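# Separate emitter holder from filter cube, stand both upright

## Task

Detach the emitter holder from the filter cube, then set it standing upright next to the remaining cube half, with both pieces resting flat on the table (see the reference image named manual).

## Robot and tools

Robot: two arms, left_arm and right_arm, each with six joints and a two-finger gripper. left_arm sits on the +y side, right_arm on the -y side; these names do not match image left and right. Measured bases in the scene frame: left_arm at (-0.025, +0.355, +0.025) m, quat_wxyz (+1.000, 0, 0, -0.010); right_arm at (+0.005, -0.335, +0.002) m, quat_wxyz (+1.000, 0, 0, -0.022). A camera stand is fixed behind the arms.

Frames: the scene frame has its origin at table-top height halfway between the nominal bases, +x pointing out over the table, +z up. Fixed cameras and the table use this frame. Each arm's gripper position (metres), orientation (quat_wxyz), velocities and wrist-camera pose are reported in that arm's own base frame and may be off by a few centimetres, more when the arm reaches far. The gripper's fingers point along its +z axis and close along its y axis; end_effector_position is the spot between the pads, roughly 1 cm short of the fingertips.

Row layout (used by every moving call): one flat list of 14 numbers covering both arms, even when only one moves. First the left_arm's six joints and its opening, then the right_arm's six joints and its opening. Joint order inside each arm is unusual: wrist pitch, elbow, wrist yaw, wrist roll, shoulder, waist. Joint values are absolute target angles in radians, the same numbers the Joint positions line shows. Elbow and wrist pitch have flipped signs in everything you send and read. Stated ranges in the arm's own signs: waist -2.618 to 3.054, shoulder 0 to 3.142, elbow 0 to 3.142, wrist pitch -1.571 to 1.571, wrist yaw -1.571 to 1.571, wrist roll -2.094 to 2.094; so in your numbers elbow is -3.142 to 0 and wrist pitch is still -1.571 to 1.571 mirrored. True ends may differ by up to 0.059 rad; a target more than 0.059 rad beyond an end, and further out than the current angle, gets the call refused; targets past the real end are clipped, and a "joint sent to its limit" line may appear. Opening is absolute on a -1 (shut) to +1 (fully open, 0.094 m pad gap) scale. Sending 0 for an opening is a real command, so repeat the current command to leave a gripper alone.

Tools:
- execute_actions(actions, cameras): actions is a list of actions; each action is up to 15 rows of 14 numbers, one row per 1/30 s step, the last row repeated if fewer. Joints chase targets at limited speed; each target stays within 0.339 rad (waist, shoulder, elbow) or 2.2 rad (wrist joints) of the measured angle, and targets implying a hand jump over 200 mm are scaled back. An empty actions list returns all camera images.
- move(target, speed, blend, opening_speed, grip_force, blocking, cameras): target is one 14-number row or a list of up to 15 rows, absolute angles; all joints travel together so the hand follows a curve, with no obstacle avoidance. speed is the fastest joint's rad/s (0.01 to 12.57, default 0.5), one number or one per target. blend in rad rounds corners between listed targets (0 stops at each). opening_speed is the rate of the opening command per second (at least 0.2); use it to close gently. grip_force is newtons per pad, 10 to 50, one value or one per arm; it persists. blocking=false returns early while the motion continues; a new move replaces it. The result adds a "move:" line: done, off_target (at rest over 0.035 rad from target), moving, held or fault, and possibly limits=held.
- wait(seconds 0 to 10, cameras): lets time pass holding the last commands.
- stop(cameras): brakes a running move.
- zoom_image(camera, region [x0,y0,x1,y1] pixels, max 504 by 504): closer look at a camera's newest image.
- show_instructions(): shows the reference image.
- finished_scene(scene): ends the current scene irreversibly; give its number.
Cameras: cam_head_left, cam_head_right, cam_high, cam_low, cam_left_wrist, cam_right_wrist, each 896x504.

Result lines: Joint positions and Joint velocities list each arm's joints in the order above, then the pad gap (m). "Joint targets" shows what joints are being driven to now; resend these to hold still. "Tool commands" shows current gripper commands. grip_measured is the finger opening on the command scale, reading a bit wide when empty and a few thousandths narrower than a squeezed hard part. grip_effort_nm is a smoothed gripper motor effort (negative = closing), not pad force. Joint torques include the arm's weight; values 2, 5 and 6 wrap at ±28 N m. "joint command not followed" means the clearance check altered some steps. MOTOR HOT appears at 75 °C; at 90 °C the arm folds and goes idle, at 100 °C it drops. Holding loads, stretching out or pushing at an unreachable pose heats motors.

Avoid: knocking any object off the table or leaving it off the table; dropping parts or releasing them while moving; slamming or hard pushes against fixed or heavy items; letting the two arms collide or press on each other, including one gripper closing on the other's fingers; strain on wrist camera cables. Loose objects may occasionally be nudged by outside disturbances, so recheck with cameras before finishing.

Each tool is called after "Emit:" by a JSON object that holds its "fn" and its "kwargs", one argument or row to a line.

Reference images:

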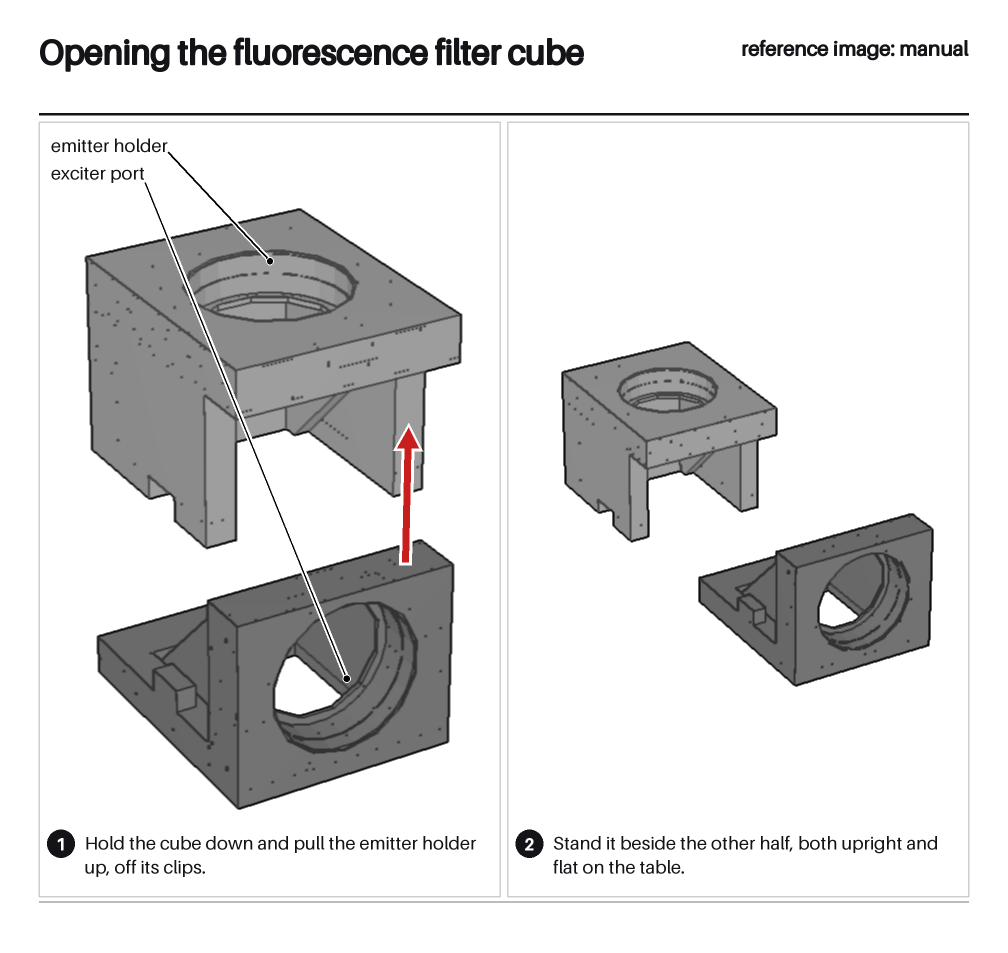

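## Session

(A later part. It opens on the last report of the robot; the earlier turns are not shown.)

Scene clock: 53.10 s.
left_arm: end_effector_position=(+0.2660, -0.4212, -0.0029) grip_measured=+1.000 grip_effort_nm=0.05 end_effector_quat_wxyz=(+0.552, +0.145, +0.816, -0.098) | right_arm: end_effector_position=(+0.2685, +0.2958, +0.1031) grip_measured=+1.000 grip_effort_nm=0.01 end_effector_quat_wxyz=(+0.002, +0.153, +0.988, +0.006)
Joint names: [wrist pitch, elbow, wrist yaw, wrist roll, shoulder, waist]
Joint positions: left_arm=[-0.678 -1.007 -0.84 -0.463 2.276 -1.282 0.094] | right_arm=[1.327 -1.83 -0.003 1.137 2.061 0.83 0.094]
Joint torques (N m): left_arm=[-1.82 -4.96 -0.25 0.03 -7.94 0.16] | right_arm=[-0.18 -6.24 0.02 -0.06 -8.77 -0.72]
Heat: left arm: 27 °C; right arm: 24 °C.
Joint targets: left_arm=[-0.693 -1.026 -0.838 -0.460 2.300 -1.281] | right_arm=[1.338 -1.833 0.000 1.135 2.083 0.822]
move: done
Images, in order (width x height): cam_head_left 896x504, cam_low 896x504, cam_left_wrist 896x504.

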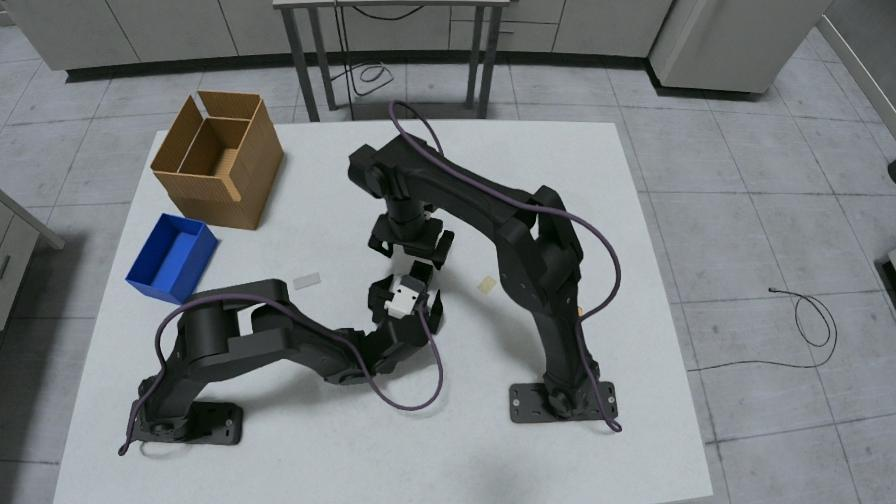

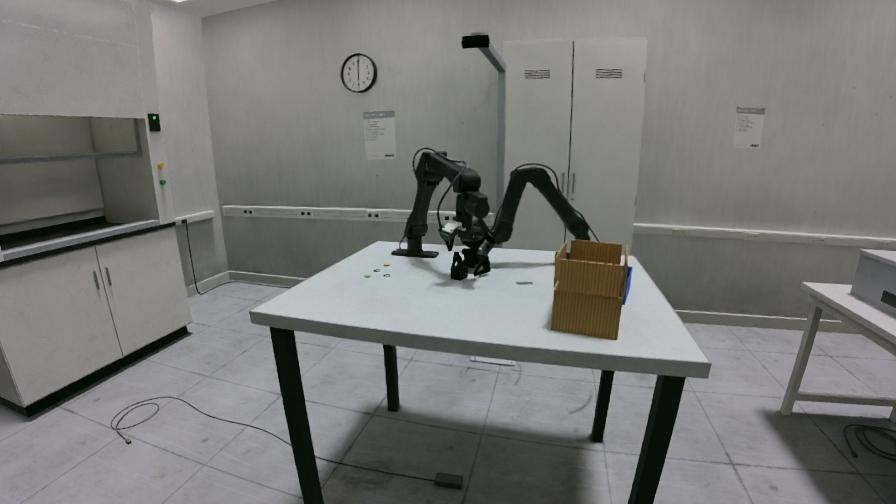

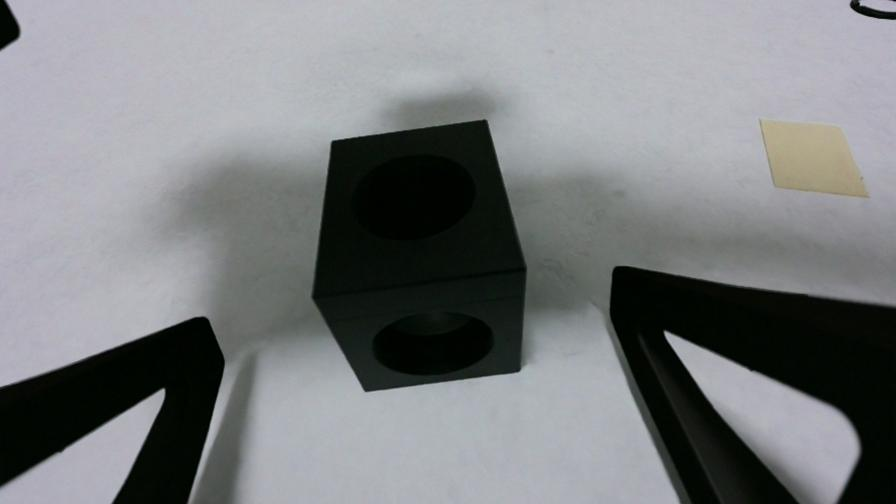

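Emit:
{"fn": "move", "kwargs": {
  "target": [
    [-0.693, -1.026, -0.838, -0.460, 2.30, -1.297, 1, 1.338, -1.833, 0.0, 1.135, 2.083, 0.822, 1],
    [-0.693, -1.026, -0.838, -0.460, 2.30, -1.297, -0.3, 1.338, -1.833, 0.0, 1.124, 2.083, 0.822, 1]
  ],
  "speed": 0.3,
  "opening_speed": 0.6,
  "grip_force": [35, 35],
  "cameras": ["cam_left_wrist", "cam_right_wrist"]
}}

Scene clock: 75.33 s.
left_arm: end_effector_position=(+0.2627, -0.4238, -0.0028) grip_measured=-0.177 grip_effort_nm=-0.67 end_effector_quat_wxyz=(+0.551, +0.149, +0.815, -0.101) | right_arm: end_effector_position=(+0.2685, +0.2958, +0.1031) grip_measured=+1.000 grip_effort_nm=0.01 end_effector_quat_wxyz=(+0.002, +0.148, +0.989, +0.006)
Joint names: [wrist pitch, elbow, wrist yaw, wrist roll, shoulder, waist]
Joint positions: left_arm=[-0.68 -1.007 -0.837 -0.462 2.276 -1.29 0.039] | right_arm=[1.327 -1.83 -0.003 1.126 2.061 0.83 0.094]
Joint torques (N m): left_arm=[-1.8 -5.04 -0.25 0 -7.92 -0.53] | right_arm=[-0.2 -6.22 0.01 -0.05 -8.77 -0.77]
Heat: left arm: 28 °C; right arm: 25 °C.
Joint targets: left_arm=[-0.693 -1.026 -0.838 -0.460 2.300 -1.297] | right_arm=[1.338 -1.833 0.000 1.124 2.083 0.822]
grip_force (N): 35, 35
move: done
Images, in order (width x height): cam_left_wrist 896x504, cam_right_wrist 896x504.

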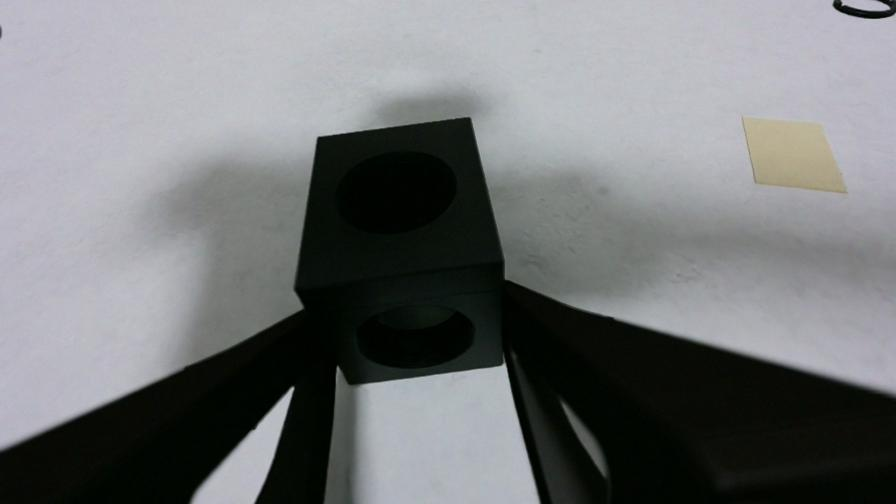

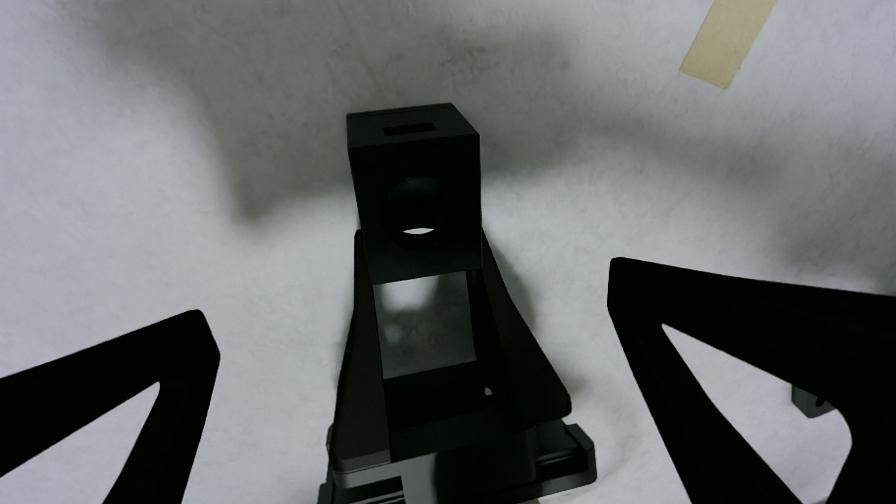

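Emit:
{"fn": "move", "kwargs": {
  "target": [-0.693, -1.026, -0.838, -0.460, 2.30, -1.297, -0.3, 1.055, -1.589, 0.0, 1.122, 2.127, 0.826, 1],
  "speed": 0.3,
  "grip_force": [35, 45],
  "cameras": ["cam_left_wrist", "cam_right_wrist", "cam_low"]
}}

Emit:
{"fn": "zoom_image", "kwargs": {
  "camera": "cam_low",
  "region": [420, 200, 540, 300]
}}

Scene clock: 78.23 s.
left_arm: end_effector_position=(+0.2627, -0.4238, -0.0028) grip_measured=-0.178 grip_effort_nm=-0.70 end_effector_quat_wxyz=(+0.551, +0.149, +0.815, -0.101) | right_arm: end_effector_position=(+0.2699, +0.2974, +0.0269) grip_measured=+1.000 grip_effort_nm=0.01 end_effector_quat_wxyz=(+0.002, +0.147, +0.989, +0.006)
Joint names: [wrist pitch, elbow, wrist yaw, wrist roll, shoulder, waist]
Joint positions: left_arm=[-0.68 -1.007 -0.837 -0.462 2.276 -1.29 0.039] | right_arm=[1.045 -1.597 -0.003 1.124 2.11 0.83 0.094]
Joint torques (N m): left_arm=[-1.79 -5.01 -0.27 0 -7.94 -0.53] | right_arm=[-0.21 -4.98 0.04 -0.03 -9.25 -0.36]
Heat: left arm: 28 °C; right arm: 25 °C.
Joint targets: left_arm=[-0.693 -1.026 -0.838 -0.460 2.300 -1.297] | right_arm=[1.055 -1.589 0.000 1.122 2.127 0.826]
grip_force (N): 35, 45
move: done
Images, in order (width x height): cam_low 896x504, cam_left_wrist 896x504, cam_right_wrist 896x504.

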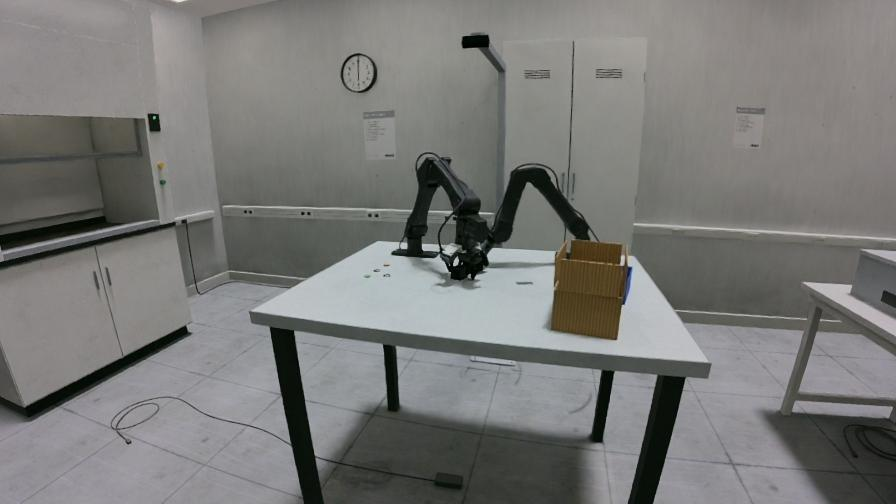

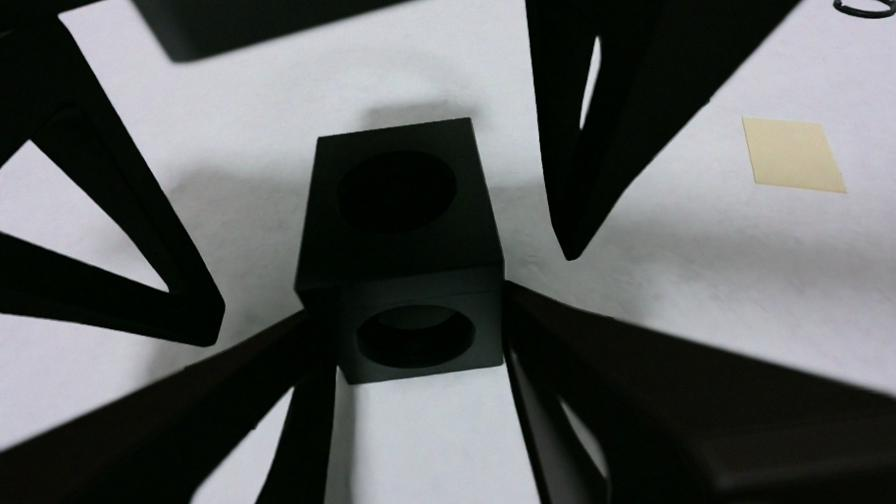

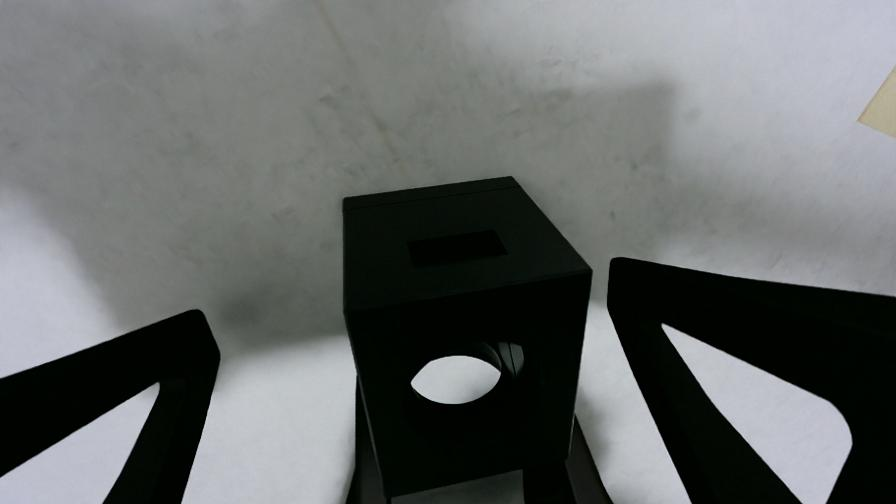

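Scaled by 4.200 from the camera's 896x504 image, which has a finer 1280x720 frame.

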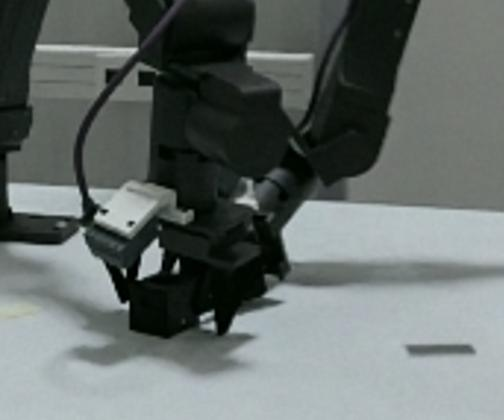

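Emit:
{"fn": "zoom_image", "kwargs": {
  "camera": "cam_left_wrist",
  "region": [140, 100, 640, 400]
}}

Emit:
{"fn": "zoom_image", "kwargs": {
  "camera": "cam_right_wrist",
  "region": [180, 160, 660, 504]
}}

Scaled by 1.008 from the camera's 896x504 image, which has a finer 1280x720 frame.

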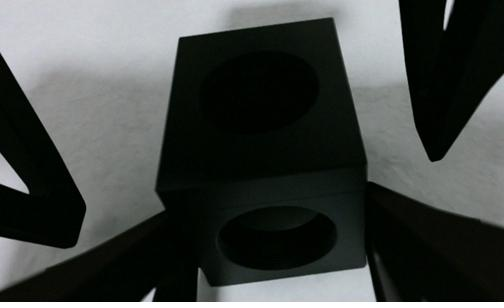

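Scaled by 1.050 from the camera's 896x504 image, which has a finer 1280x720 frame.

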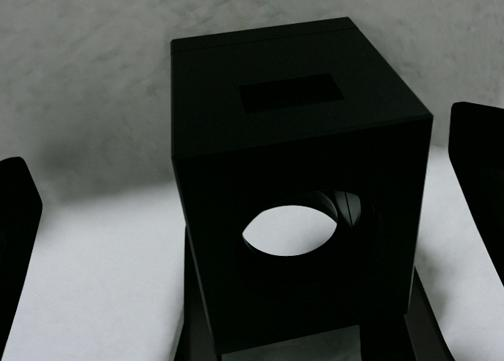

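Emit:
{"fn": "move", "kwargs": {
  "target": [-0.693, -1.026, -0.838, -0.460, 2.30, -1.297, -0.3, 0.86, -1.371, 0.0, 1.137, 1.945, 0.812, 1],
  "speed": 0.25,
  "cameras": ["cam_left_wrist", "cam_right_wrist"]
}}

Scene clock: 96.27 s.
left_arm: end_effector_position=(+0.2627, -0.4238, -0.0028) grip_measured=-0.178 grip_effort_nm=-0.70 end_effector_quat_wxyz=(+0.551, +0.149, +0.815, -0.101) | right_arm: end_effector_position=(+0.2641, +0.2880, +0.0215) grip_measured=+1.000 grip_effort_nm=0.01 end_effector_quat_wxyz=(+0.030, +0.151, +0.987, +0.049)
Joint names: [wrist pitch, elbow, wrist yaw, wrist roll, shoulder, waist]
Joint positions: left_arm=[-0.68 -1.007 -0.837 -0.462 2.276 -1.29 0.039] | right_arm=[0.852 -1.382 -0.006 1.127 1.986 0.823 0.094]
Joint torques (N m): left_arm=[-1.81 -5.03 -0.26 0.01 -7.97 -0.51] | right_arm=[-0.44 -4.71 0.05 0.09 -13.08 -0.98]
Heat: left arm: 29 °C; right arm: 24 °C.
Joint targets: left_arm=[-0.693 -1.026 -0.838 -0.460 2.300 -1.297] | right_arm=[0.860 -1.371 0.000 1.137 1.945 0.812]
grip_force (N): 35, 45
move: off_target (right_arm); right_arm: the shoulder is farthest, 0.041 rad from its target
Images, in order (width x height): cam_left_wrist 896x504, cam_right_wrist 896x504.

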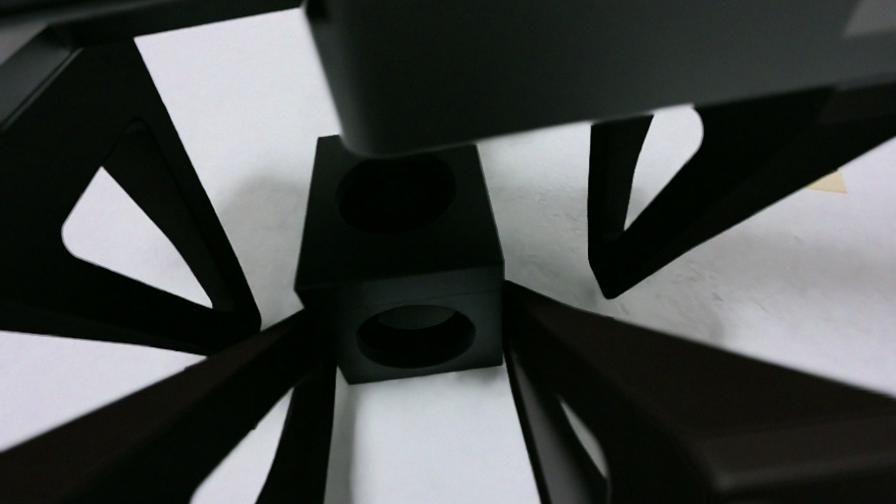

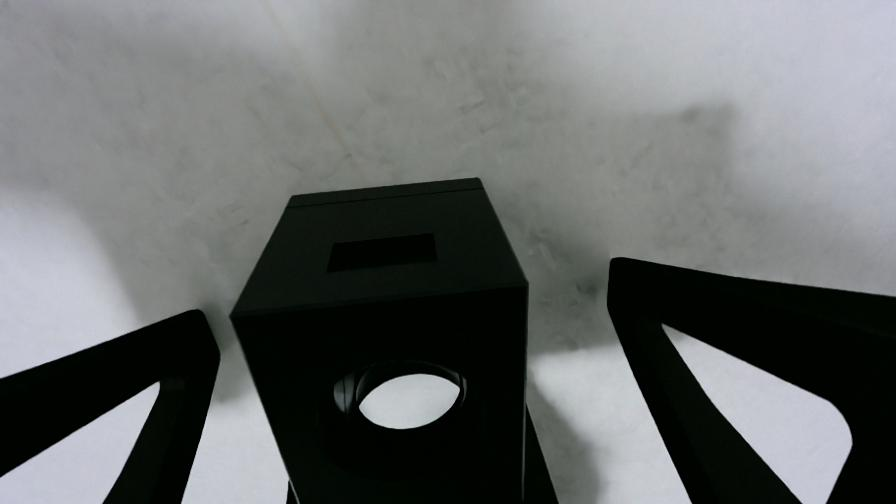

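Emit:
{"fn": "move", "kwargs": {
  "target": [-0.693, -1.026, -0.838, -0.460, 2.30, -1.297, -0.3, 0.86, -1.371, 0.0, 1.140, 1.910, 0.795, 1],
  "speed": 0.2,
  "cameras": ["cam_left_wrist", "cam_right_wrist"]
}}

Scene clock: 98.60 s.
left_arm: end_effector_position=(+0.2627, -0.4238, -0.0028) grip_measured=-0.178 grip_effort_nm=-0.70 end_effector_quat_wxyz=(+0.551, +0.149, +0.815, -0.101) | right_arm: end_effector_position=(+0.2724, +0.2852, +0.0356) grip_measured=+1.000 grip_effort_nm=0.01 end_effector_quat_wxyz=(+0.041, +0.162, +0.984, +0.065)
Joint names: [wrist pitch, elbow, wrist yaw, wrist roll, shoulder, waist]
Joint positions: left_arm=[-0.68 -1.007 -0.837 -0.462 2.276 -1.29 0.039] | right_arm=[0.851 -1.382 -0.006 1.13 1.948 0.803 0.094]
Joint torques (N m): left_arm=[-1.81 -5.04 -0.26 0.01 -7.95 -0.53] | right_arm=[-0.47 -4.92 0.05 0.11 -12.7 -0.83]
Heat: left arm: 29 °C; right arm: 24 °C.
Joint targets: left_arm=[-0.693 -1.026 -0.838 -0.460 2.300 -1.297] | right_arm=[0.860 -1.371 0.000 1.140 1.910 0.795]
grip_force (N): 35, 45
move: off_target (right_arm); right_arm: the shoulder is farthest, 0.038 rad from its target
Images, in order (width x height): cam_left_wrist 896x504, cam_right_wrist 896x504.

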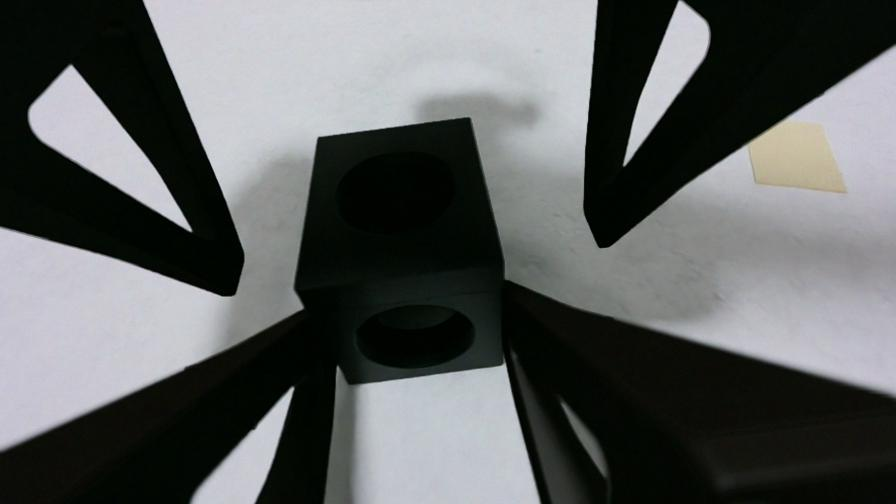

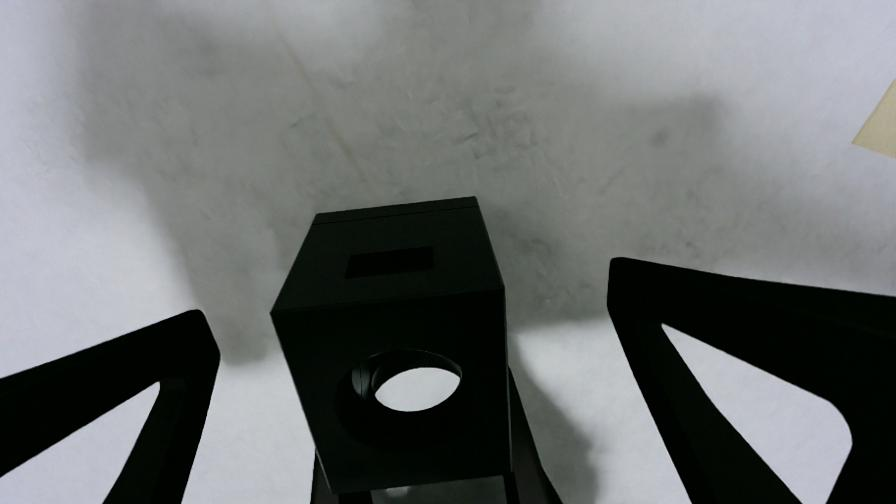

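Emit:
{"fn": "move", "kwargs": {
  "target": [-0.693, -1.026, -0.838, -0.460, 2.30, -1.297, -0.3, 0.86, -1.371, 0.0, 1.140, 1.910, 0.795, -0.3],
  "speed": 0.2,
  "opening_speed": 1.0,
  "grip_force": [50, 50],
  "cameras": ["cam_left_wrist", "cam_right_wrist"]
}}

Scene clock: 101.30 s.
left_arm: end_effector_position=(+0.2626, -0.4240, -0.0027) grip_measured=-0.188 grip_effort_nm=-0.98 end_effector_quat_wxyz=(+0.551, +0.149, +0.815, -0.102) | right_arm: end_effector_position=(+0.2729, +0.2860, +0.0358) grip_measured=-0.179 grip_effort_nm=-1.02 end_effector_quat_wxyz=(+0.042, +0.162, +0.984, +0.067)
Joint names: [wrist pitch, elbow, wrist yaw, wrist roll, shoulder, waist]
Joint positions: left_arm=[-0.681 -1.007 -0.836 -0.462 2.276 -1.29 0.038] | right_arm=[0.847 -1.382 -0.007 1.131 1.948 0.803 0.039]
Joint torques (N m): left_arm=[-1.79 -5.04 -0.28 -0.01 -7.95 -0.49] | right_arm=[-0.46 -4.88 0.06 0.08 -12.72 -0.73]
Heat: left arm: 29 °C; right arm: 25 °C.
Joint targets: left_arm=[-0.693 -1.026 -0.838 -0.460 2.300 -1.297] | right_arm=[0.860 -1.371 0.000 1.140 1.910 0.795]
move: off_target (right_arm); right_arm: the shoulder is farthest, 0.038 rad from its target
Images, in order (width x height): cam_left_wrist 896x504, cam_right_wrist 896x504.

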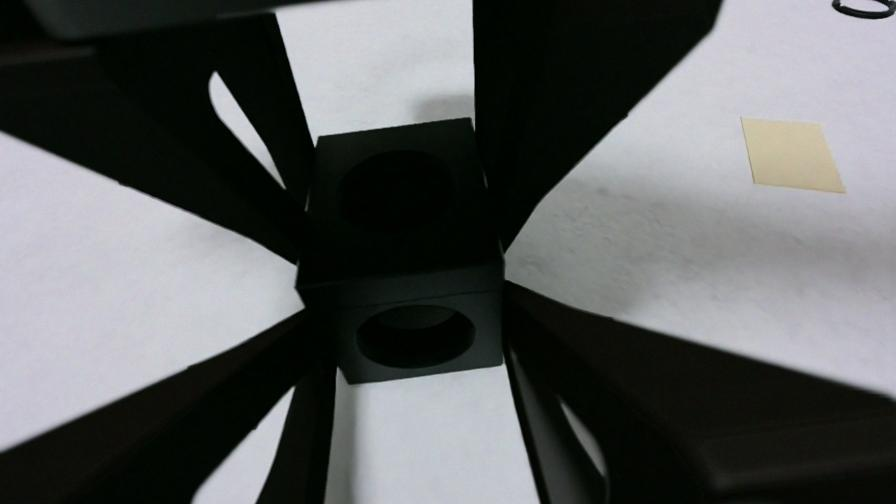

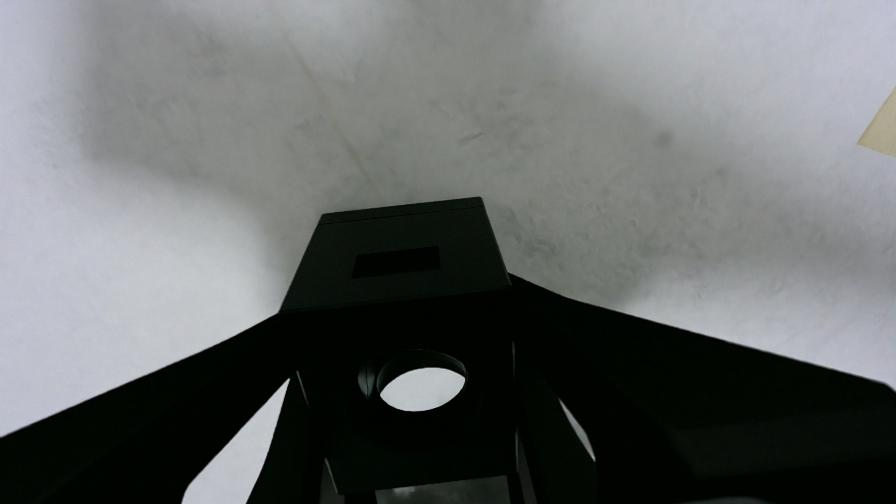

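Emit:
{"fn": "move", "kwargs": {
  "target": [
    [-0.693, -1.026, -0.838, -0.460, 2.30, -1.297, -0.3, 0.934, -1.437, 0.0, 1.140, 1.887, 0.795, -0.3],
    [-0.693, -1.026, -0.838, -0.460, 2.30, -1.297, -0.3, 1.085, -1.563, 0.0, 1.140, 1.862, 0.795, -0.3]
  ],
  "speed": [0.08, 0.15],
  "blend": [0.02, 0],
  "cameras": ["cam_left_wrist", "cam_right_wrist", "cam_low", "cam_head_left"]
}}

Emit:
{"fn": "zoom_image", "kwargs": {
  "camera": "cam_low",
  "region": [420, 200, 540, 300]
}}

Scene clock: 105.00 s.
left_arm: end_effector_position=(+0.2644, -0.4320, +0.0051) grip_measured=-0.188 grip_effort_nm=-0.98 end_effector_quat_wxyz=(+0.558, +0.144, +0.809, -0.113) | right_arm: end_effector_position=(+0.2749, +0.2849, +0.0939) grip_measured=-0.179 grip_effort_nm=-1.02 end_effector_quat_wxyz=(+0.046, +0.164, +0.983, +0.069)
Joint names: [wrist pitch, elbow, wrist yaw, wrist roll, shoulder, waist]
Joint positions: left_arm=[-0.7 -1.027 -0.837 -0.453 2.279 -1.291 0.038] | right_arm=[1.053 -1.542 -0.002 1.13 1.894 0.8 0.039]
Joint torques (N m): left_arm=[-1.63 -3.56 -0.27 -0.11 -8.2 -0.46] | right_arm=[-0.3 -8.18 0.05 0.08 -11.93 -0.5]
Heat: left arm: 29 °C; right arm: 25 °C.
Joint targets: left_arm=[-0.693 -1.026 -0.838 -0.460 2.300 -1.297] | right_arm=[1.085 -1.563 0.000 1.140 1.862 0.795]
move: done
Images, in order (width x height): cam_head_left 896x504, cam_low 896x504, cam_left_wrist 896x504, cam_right_wrist 896x504.

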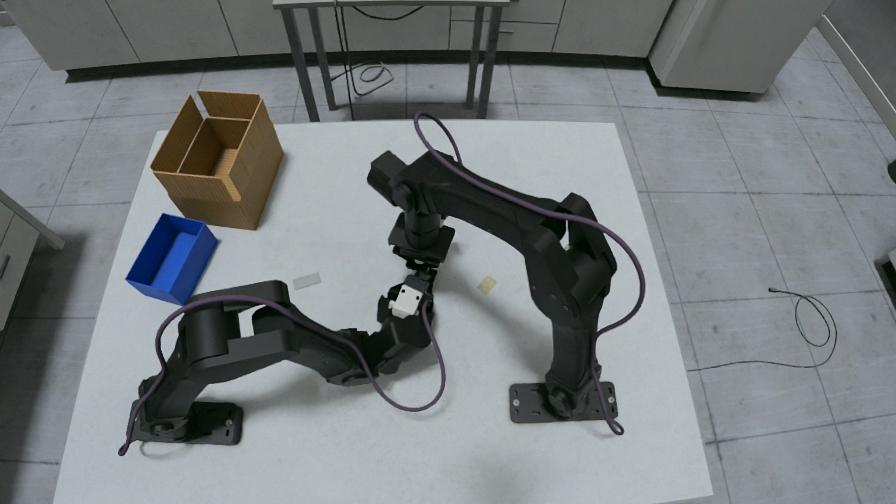

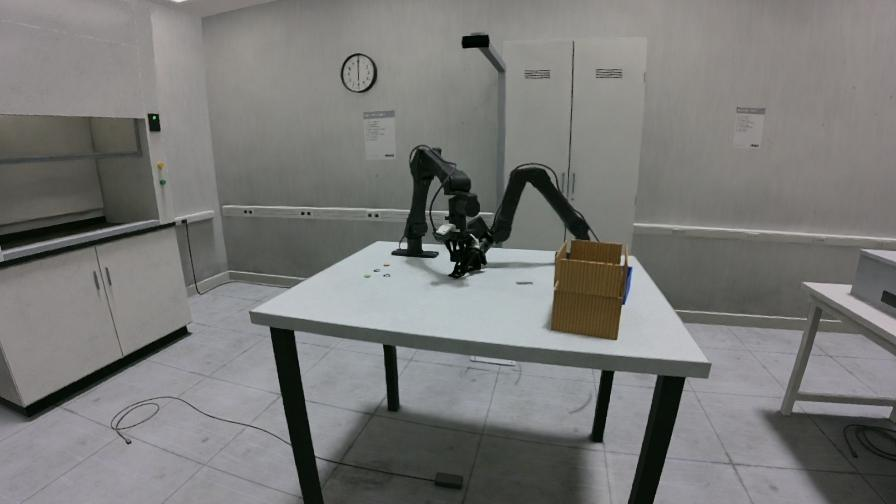

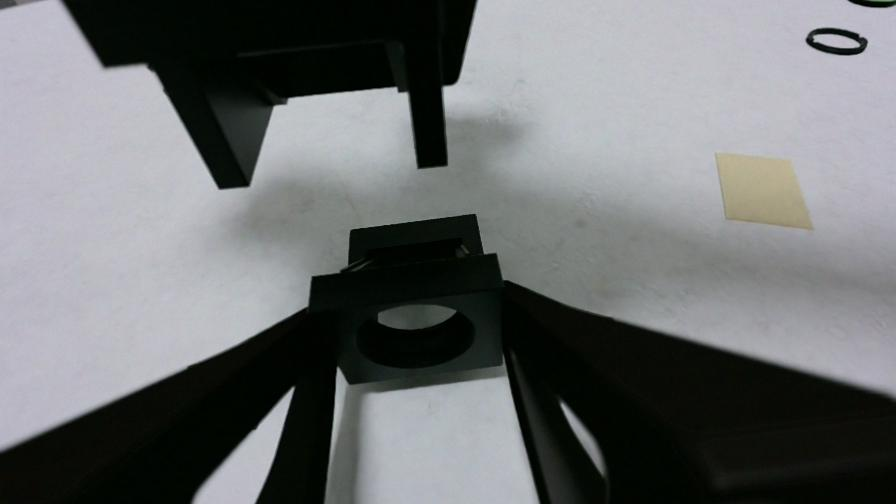

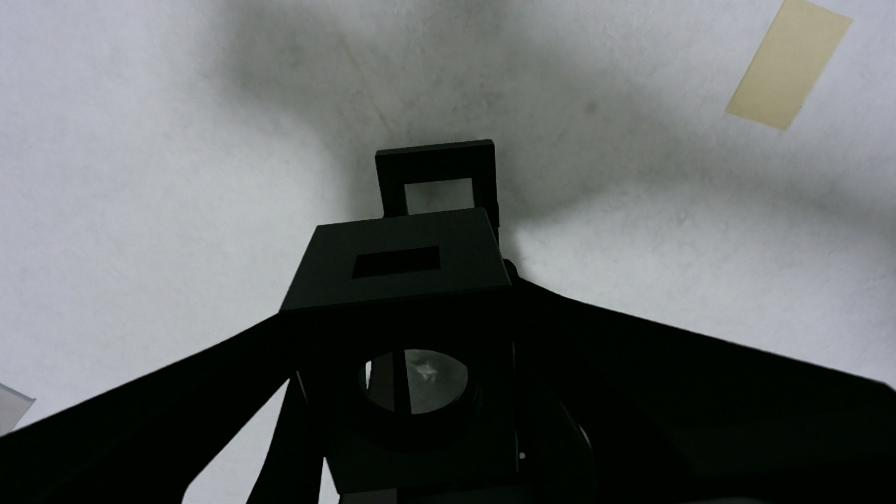

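Scaled by 4.200 from the camera's 896x504 image, which has a finer 1280x720 frame.

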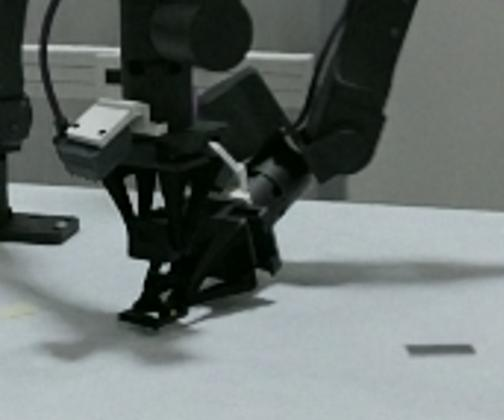

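Emit:
{"fn": "move", "kwargs": {
  "target": [-0.670, -0.994, -0.838, -0.464, 2.30, -1.297, -0.3, 1.16, -1.785, 0.0, 1.140, 2.067, 0.58, -0.3],
  "speed": 0.25,
  "cameras": ["cam_left_wrist", "cam_right_wrist", "cam_low"]
}}

Emit:
{"fn": "zoom_image", "kwargs": {
  "camera": "cam_low",
  "region": [420, 200, 540, 300]
}}

Scene clock: 109.83 s.
left_arm: end_effector_position=(+0.2621, -0.4246, -0.0031) grip_measured=-0.188 grip_effort_nm=-0.97 end_effector_quat_wxyz=(+0.551, +0.152, +0.814, -0.101) | right_arm: end_effector_position=(+0.3590, +0.2381, +0.0911) grip_measured=-0.179 grip_effort_nm=-1.02 end_effector_quat_wxyz=(+0.046, +0.270, +0.960, +0.058)
Joint names: [wrist pitch, elbow, wrist yaw, wrist roll, shoulder, waist]
Joint positions: left_arm=[-0.685 -1.007 -0.836 -0.456 2.279 -1.291 0.038] | right_arm=[1.127 -1.755 -0.006 1.13 2.051 0.581 0.039]
Joint torques (N m): left_arm=[-1.53 -2.51 -0.29 -0.12 -8.08 -0.43] | right_arm=[-0.25 -9.07 0.06 0.08 -9.26 -0.09]
Heat: left arm: 29 °C; right arm: 26 °C.
Joint targets: left_arm=[-0.670 -0.994 -0.838 -0.464 2.300 -1.297] | right_arm=[1.160 -1.785 0.000 1.140 2.067 0.580]
move: done
Images, in order (width x height): cam_low 896x504, cam_left_wrist 896x504, cam_right_wrist 896x504.

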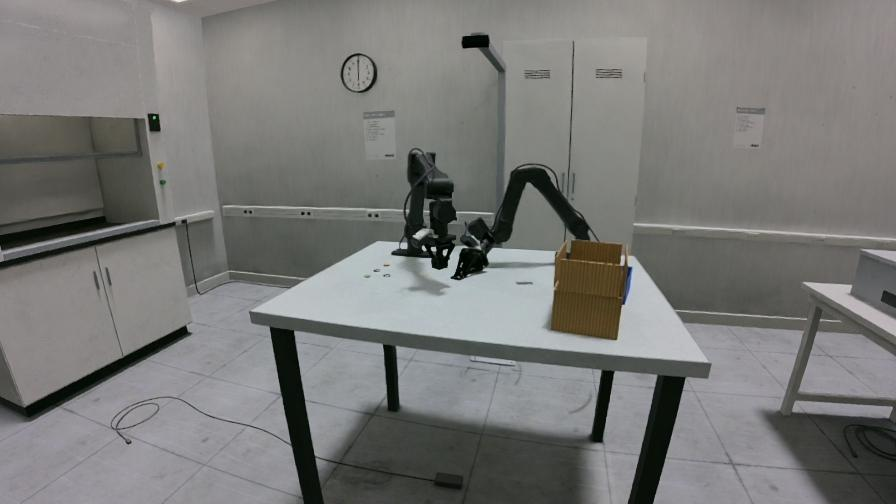

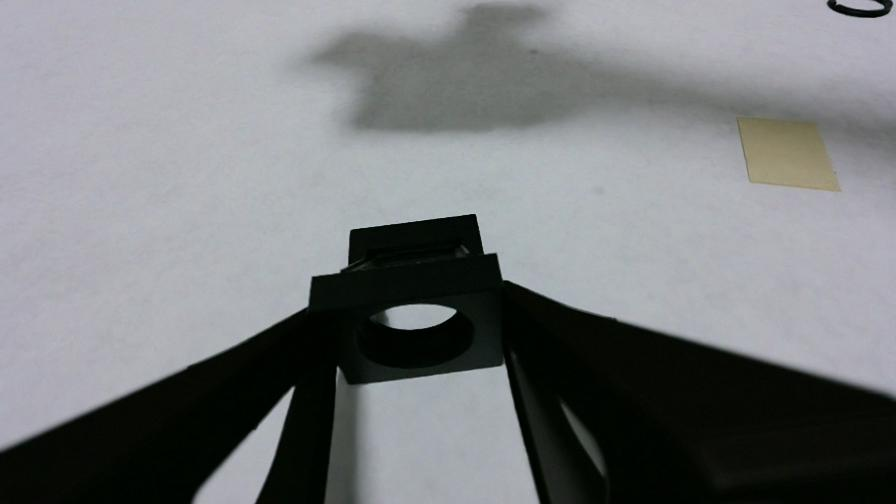

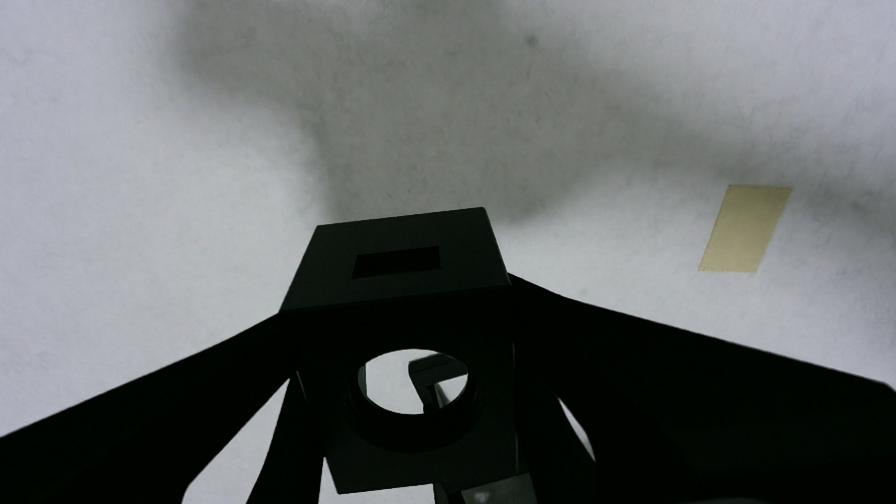

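Scaled by 4.200 from the camera's 896x504 image, which has a finer 1280x720 frame.

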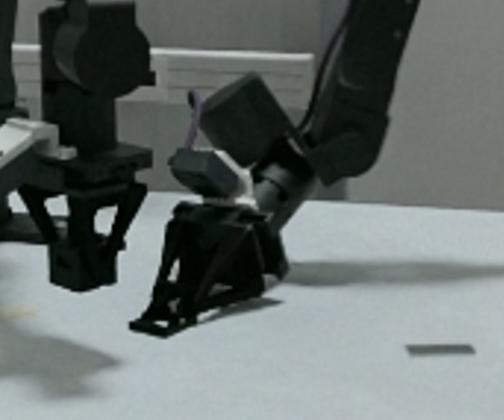

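Emit:
{"fn": "move", "kwargs": {
  "target": [-0.670, -0.994, -0.838, -0.464, 2.30, -1.297, -0.3, 0.908, -1.562, 0.0, 1.140, 2.105, 0.58, -0.3],
  "speed": 0.15,
  "cameras": ["cam_left_wrist", "cam_right_wrist", "cam_low"]
}}

Emit:
{"fn": "zoom_image", "kwargs": {
  "camera": "cam_low",
  "region": [400, 220, 500, 300]
}}

Emit:
{"fn": "zoom_image", "kwargs": {
  "camera": "cam_left_wrist",
  "region": [250, 0, 600, 240]
}}

Scene clock: 113.27 s.
left_arm: end_effector_position=(+0.2621, -0.4246, -0.0031) grip_measured=-0.188 grip_effort_nm=-0.98 end_effector_quat_wxyz=(+0.551, +0.152, +0.814, -0.101) | right_arm: end_effector_position=(+0.3591, +0.2382, +0.0311) grip_measured=-0.179 grip_effort_nm=-1.02 end_effector_quat_wxyz=(+0.048, +0.270, +0.960, +0.059)
Joint names: [wrist pitch, elbow, wrist yaw, wrist roll, shoulder, waist]
Joint positions: left_arm=[-0.685 -1.007 -0.836 -0.456 2.279 -1.291 0.038] | right_arm=[0.9 -1.57 -0.006 1.13 2.088 0.581 0.039]
Joint torques (N m): left_arm=[-1.52 -2.45 -0.28 -0.12 -8.09 -0.43] | right_arm=[-0.5 -5.26 0.06 0.09 -9.37 -0.14]
Heat: left arm: 29 °C; right arm: 26 °C.
Joint targets: left_arm=[-0.670 -0.994 -0.838 -0.464 2.300 -1.297] | right_arm=[0.908 -1.562 0.000 1.140 2.105 0.580]
move: done
Images, in order (width x height): cam_low 896x504, cam_left_wrist 896x504, cam_right_wrist 896x504.

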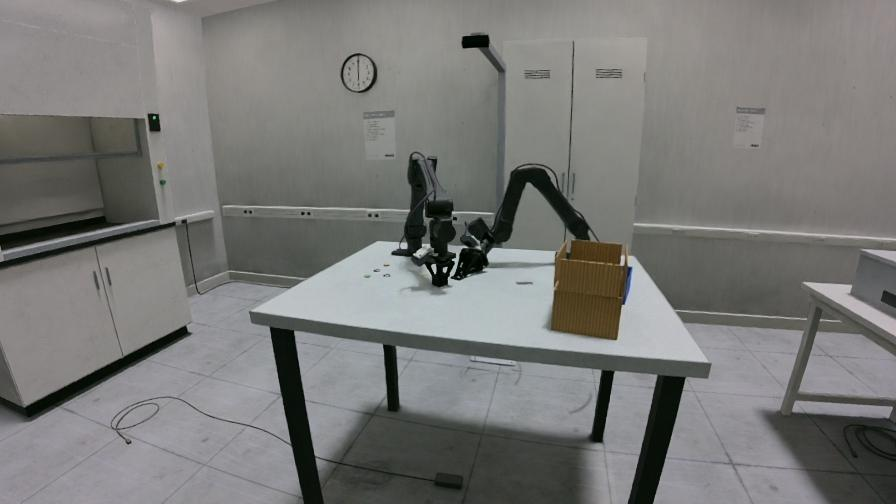

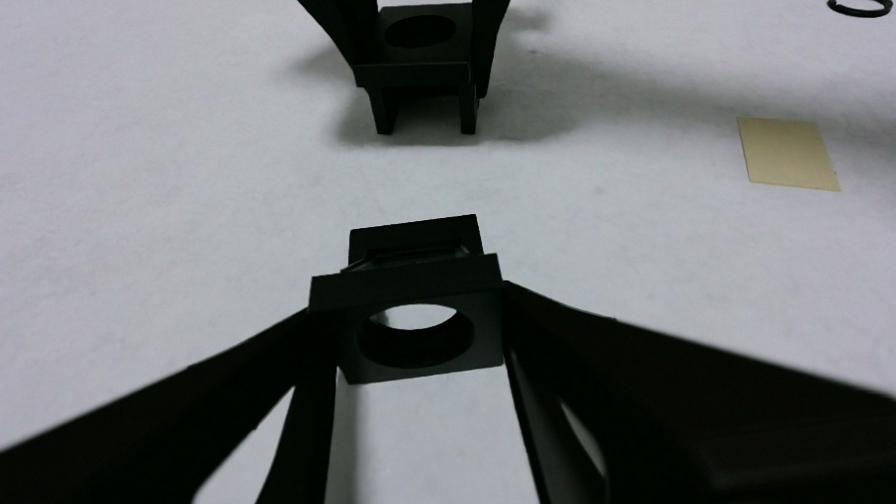

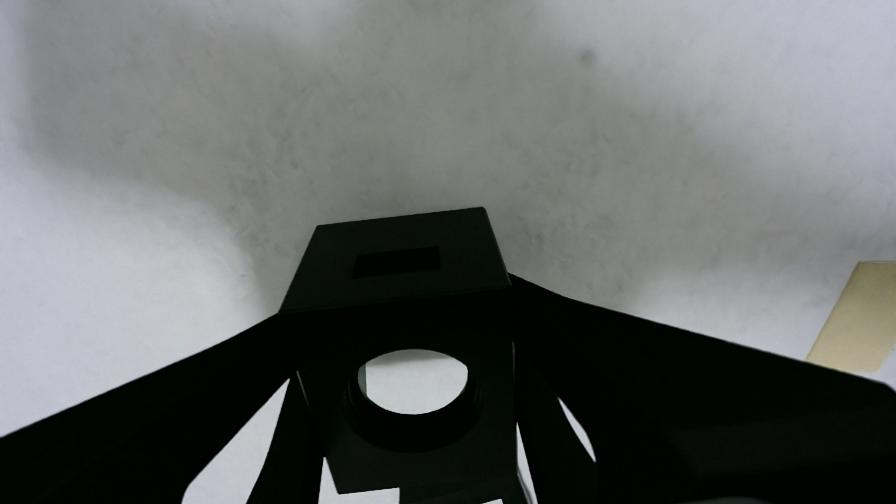

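Scaled by 5.040 from the camera's 896x504 image, which has a finer 1280x720 frame.

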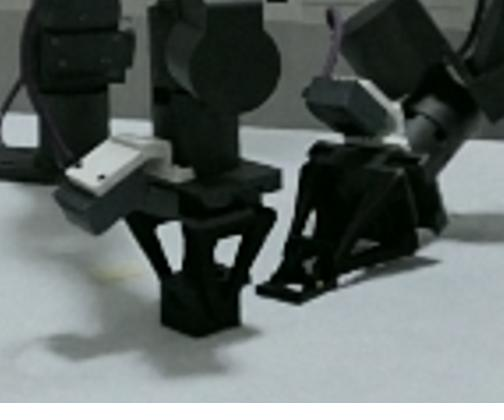

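Scaled by 1.440 from the camera's 896x504 image, which has a finer 1280x720 frame.

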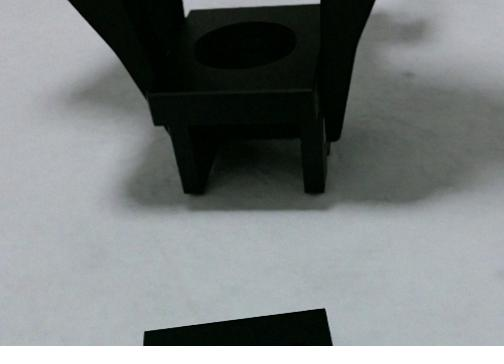

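Emit:
{"fn": "move", "kwargs": {
  "target": [-0.670, -0.994, -0.838, -0.464, 2.30, -1.297, -0.3, 0.895, -1.548, 0.0, 1.140, 2.105, 0.58, -0.3],
  "speed": 0.05,
  "cameras": ["cam_left_wrist"]
}}

Emit:
{"fn": "zoom_image", "kwargs": {
  "camera": "cam_left_wrist",
  "region": [250, 0, 600, 240]
}}

Scene clock: 114.97 s.
left_arm: end_effector_position=(+0.2621, -0.4246, -0.0031) grip_measured=-0.188 grip_effort_nm=-0.98 end_effector_quat_wxyz=(+0.551, +0.152, +0.814, -0.101) | right_arm: end_effector_position=(+0.3595, +0.2384, +0.0300) grip_measured=-0.179 grip_effort_nm=-1.02 end_effector_quat_wxyz=(+0.049, +0.270, +0.960, +0.061)
Joint names: [wrist pitch, elbow, wrist yaw, wrist roll, shoulder, waist]
Joint positions: left_arm=[-0.685 -1.007 -0.836 -0.456 2.279 -1.291 0.038] | right_arm=[0.892 -1.565 -0.006 1.13 2.088 0.581 0.039]
Joint torques (N m): left_arm=[-1.53 -2.51 -0.28 -0.12 -8.09 -0.36] | right_arm=[-0.54 -4.44 0.07 0.07 -9.31 -0.14]
Heat: left arm: 29 °C; right arm: 26 °C.
Joint targets: left_arm=[-0.670 -0.994 -0.838 -0.464 2.300 -1.297] | right_arm=[0.895 -1.548 0.000 1.140 2.105 0.580]
move: done
Images, in order (width x height): cam_left_wrist 896x504.

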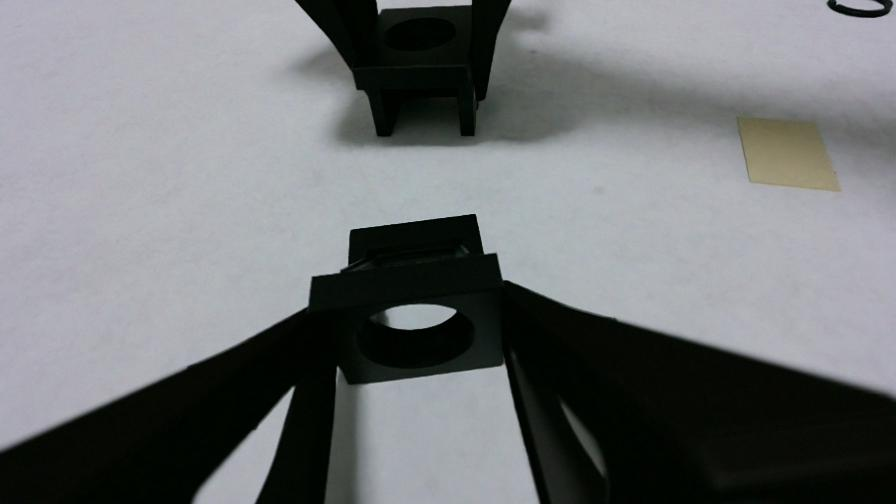

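Scaled by 1.440 from the camera's 896x504 image, which has a finer 1280x720 frame.

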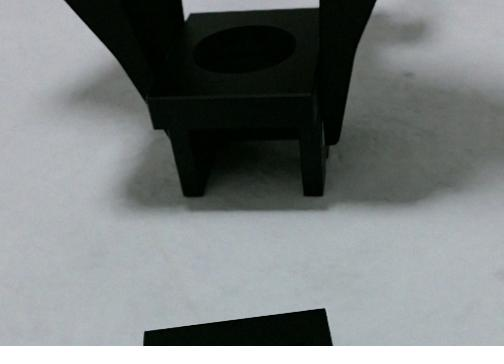

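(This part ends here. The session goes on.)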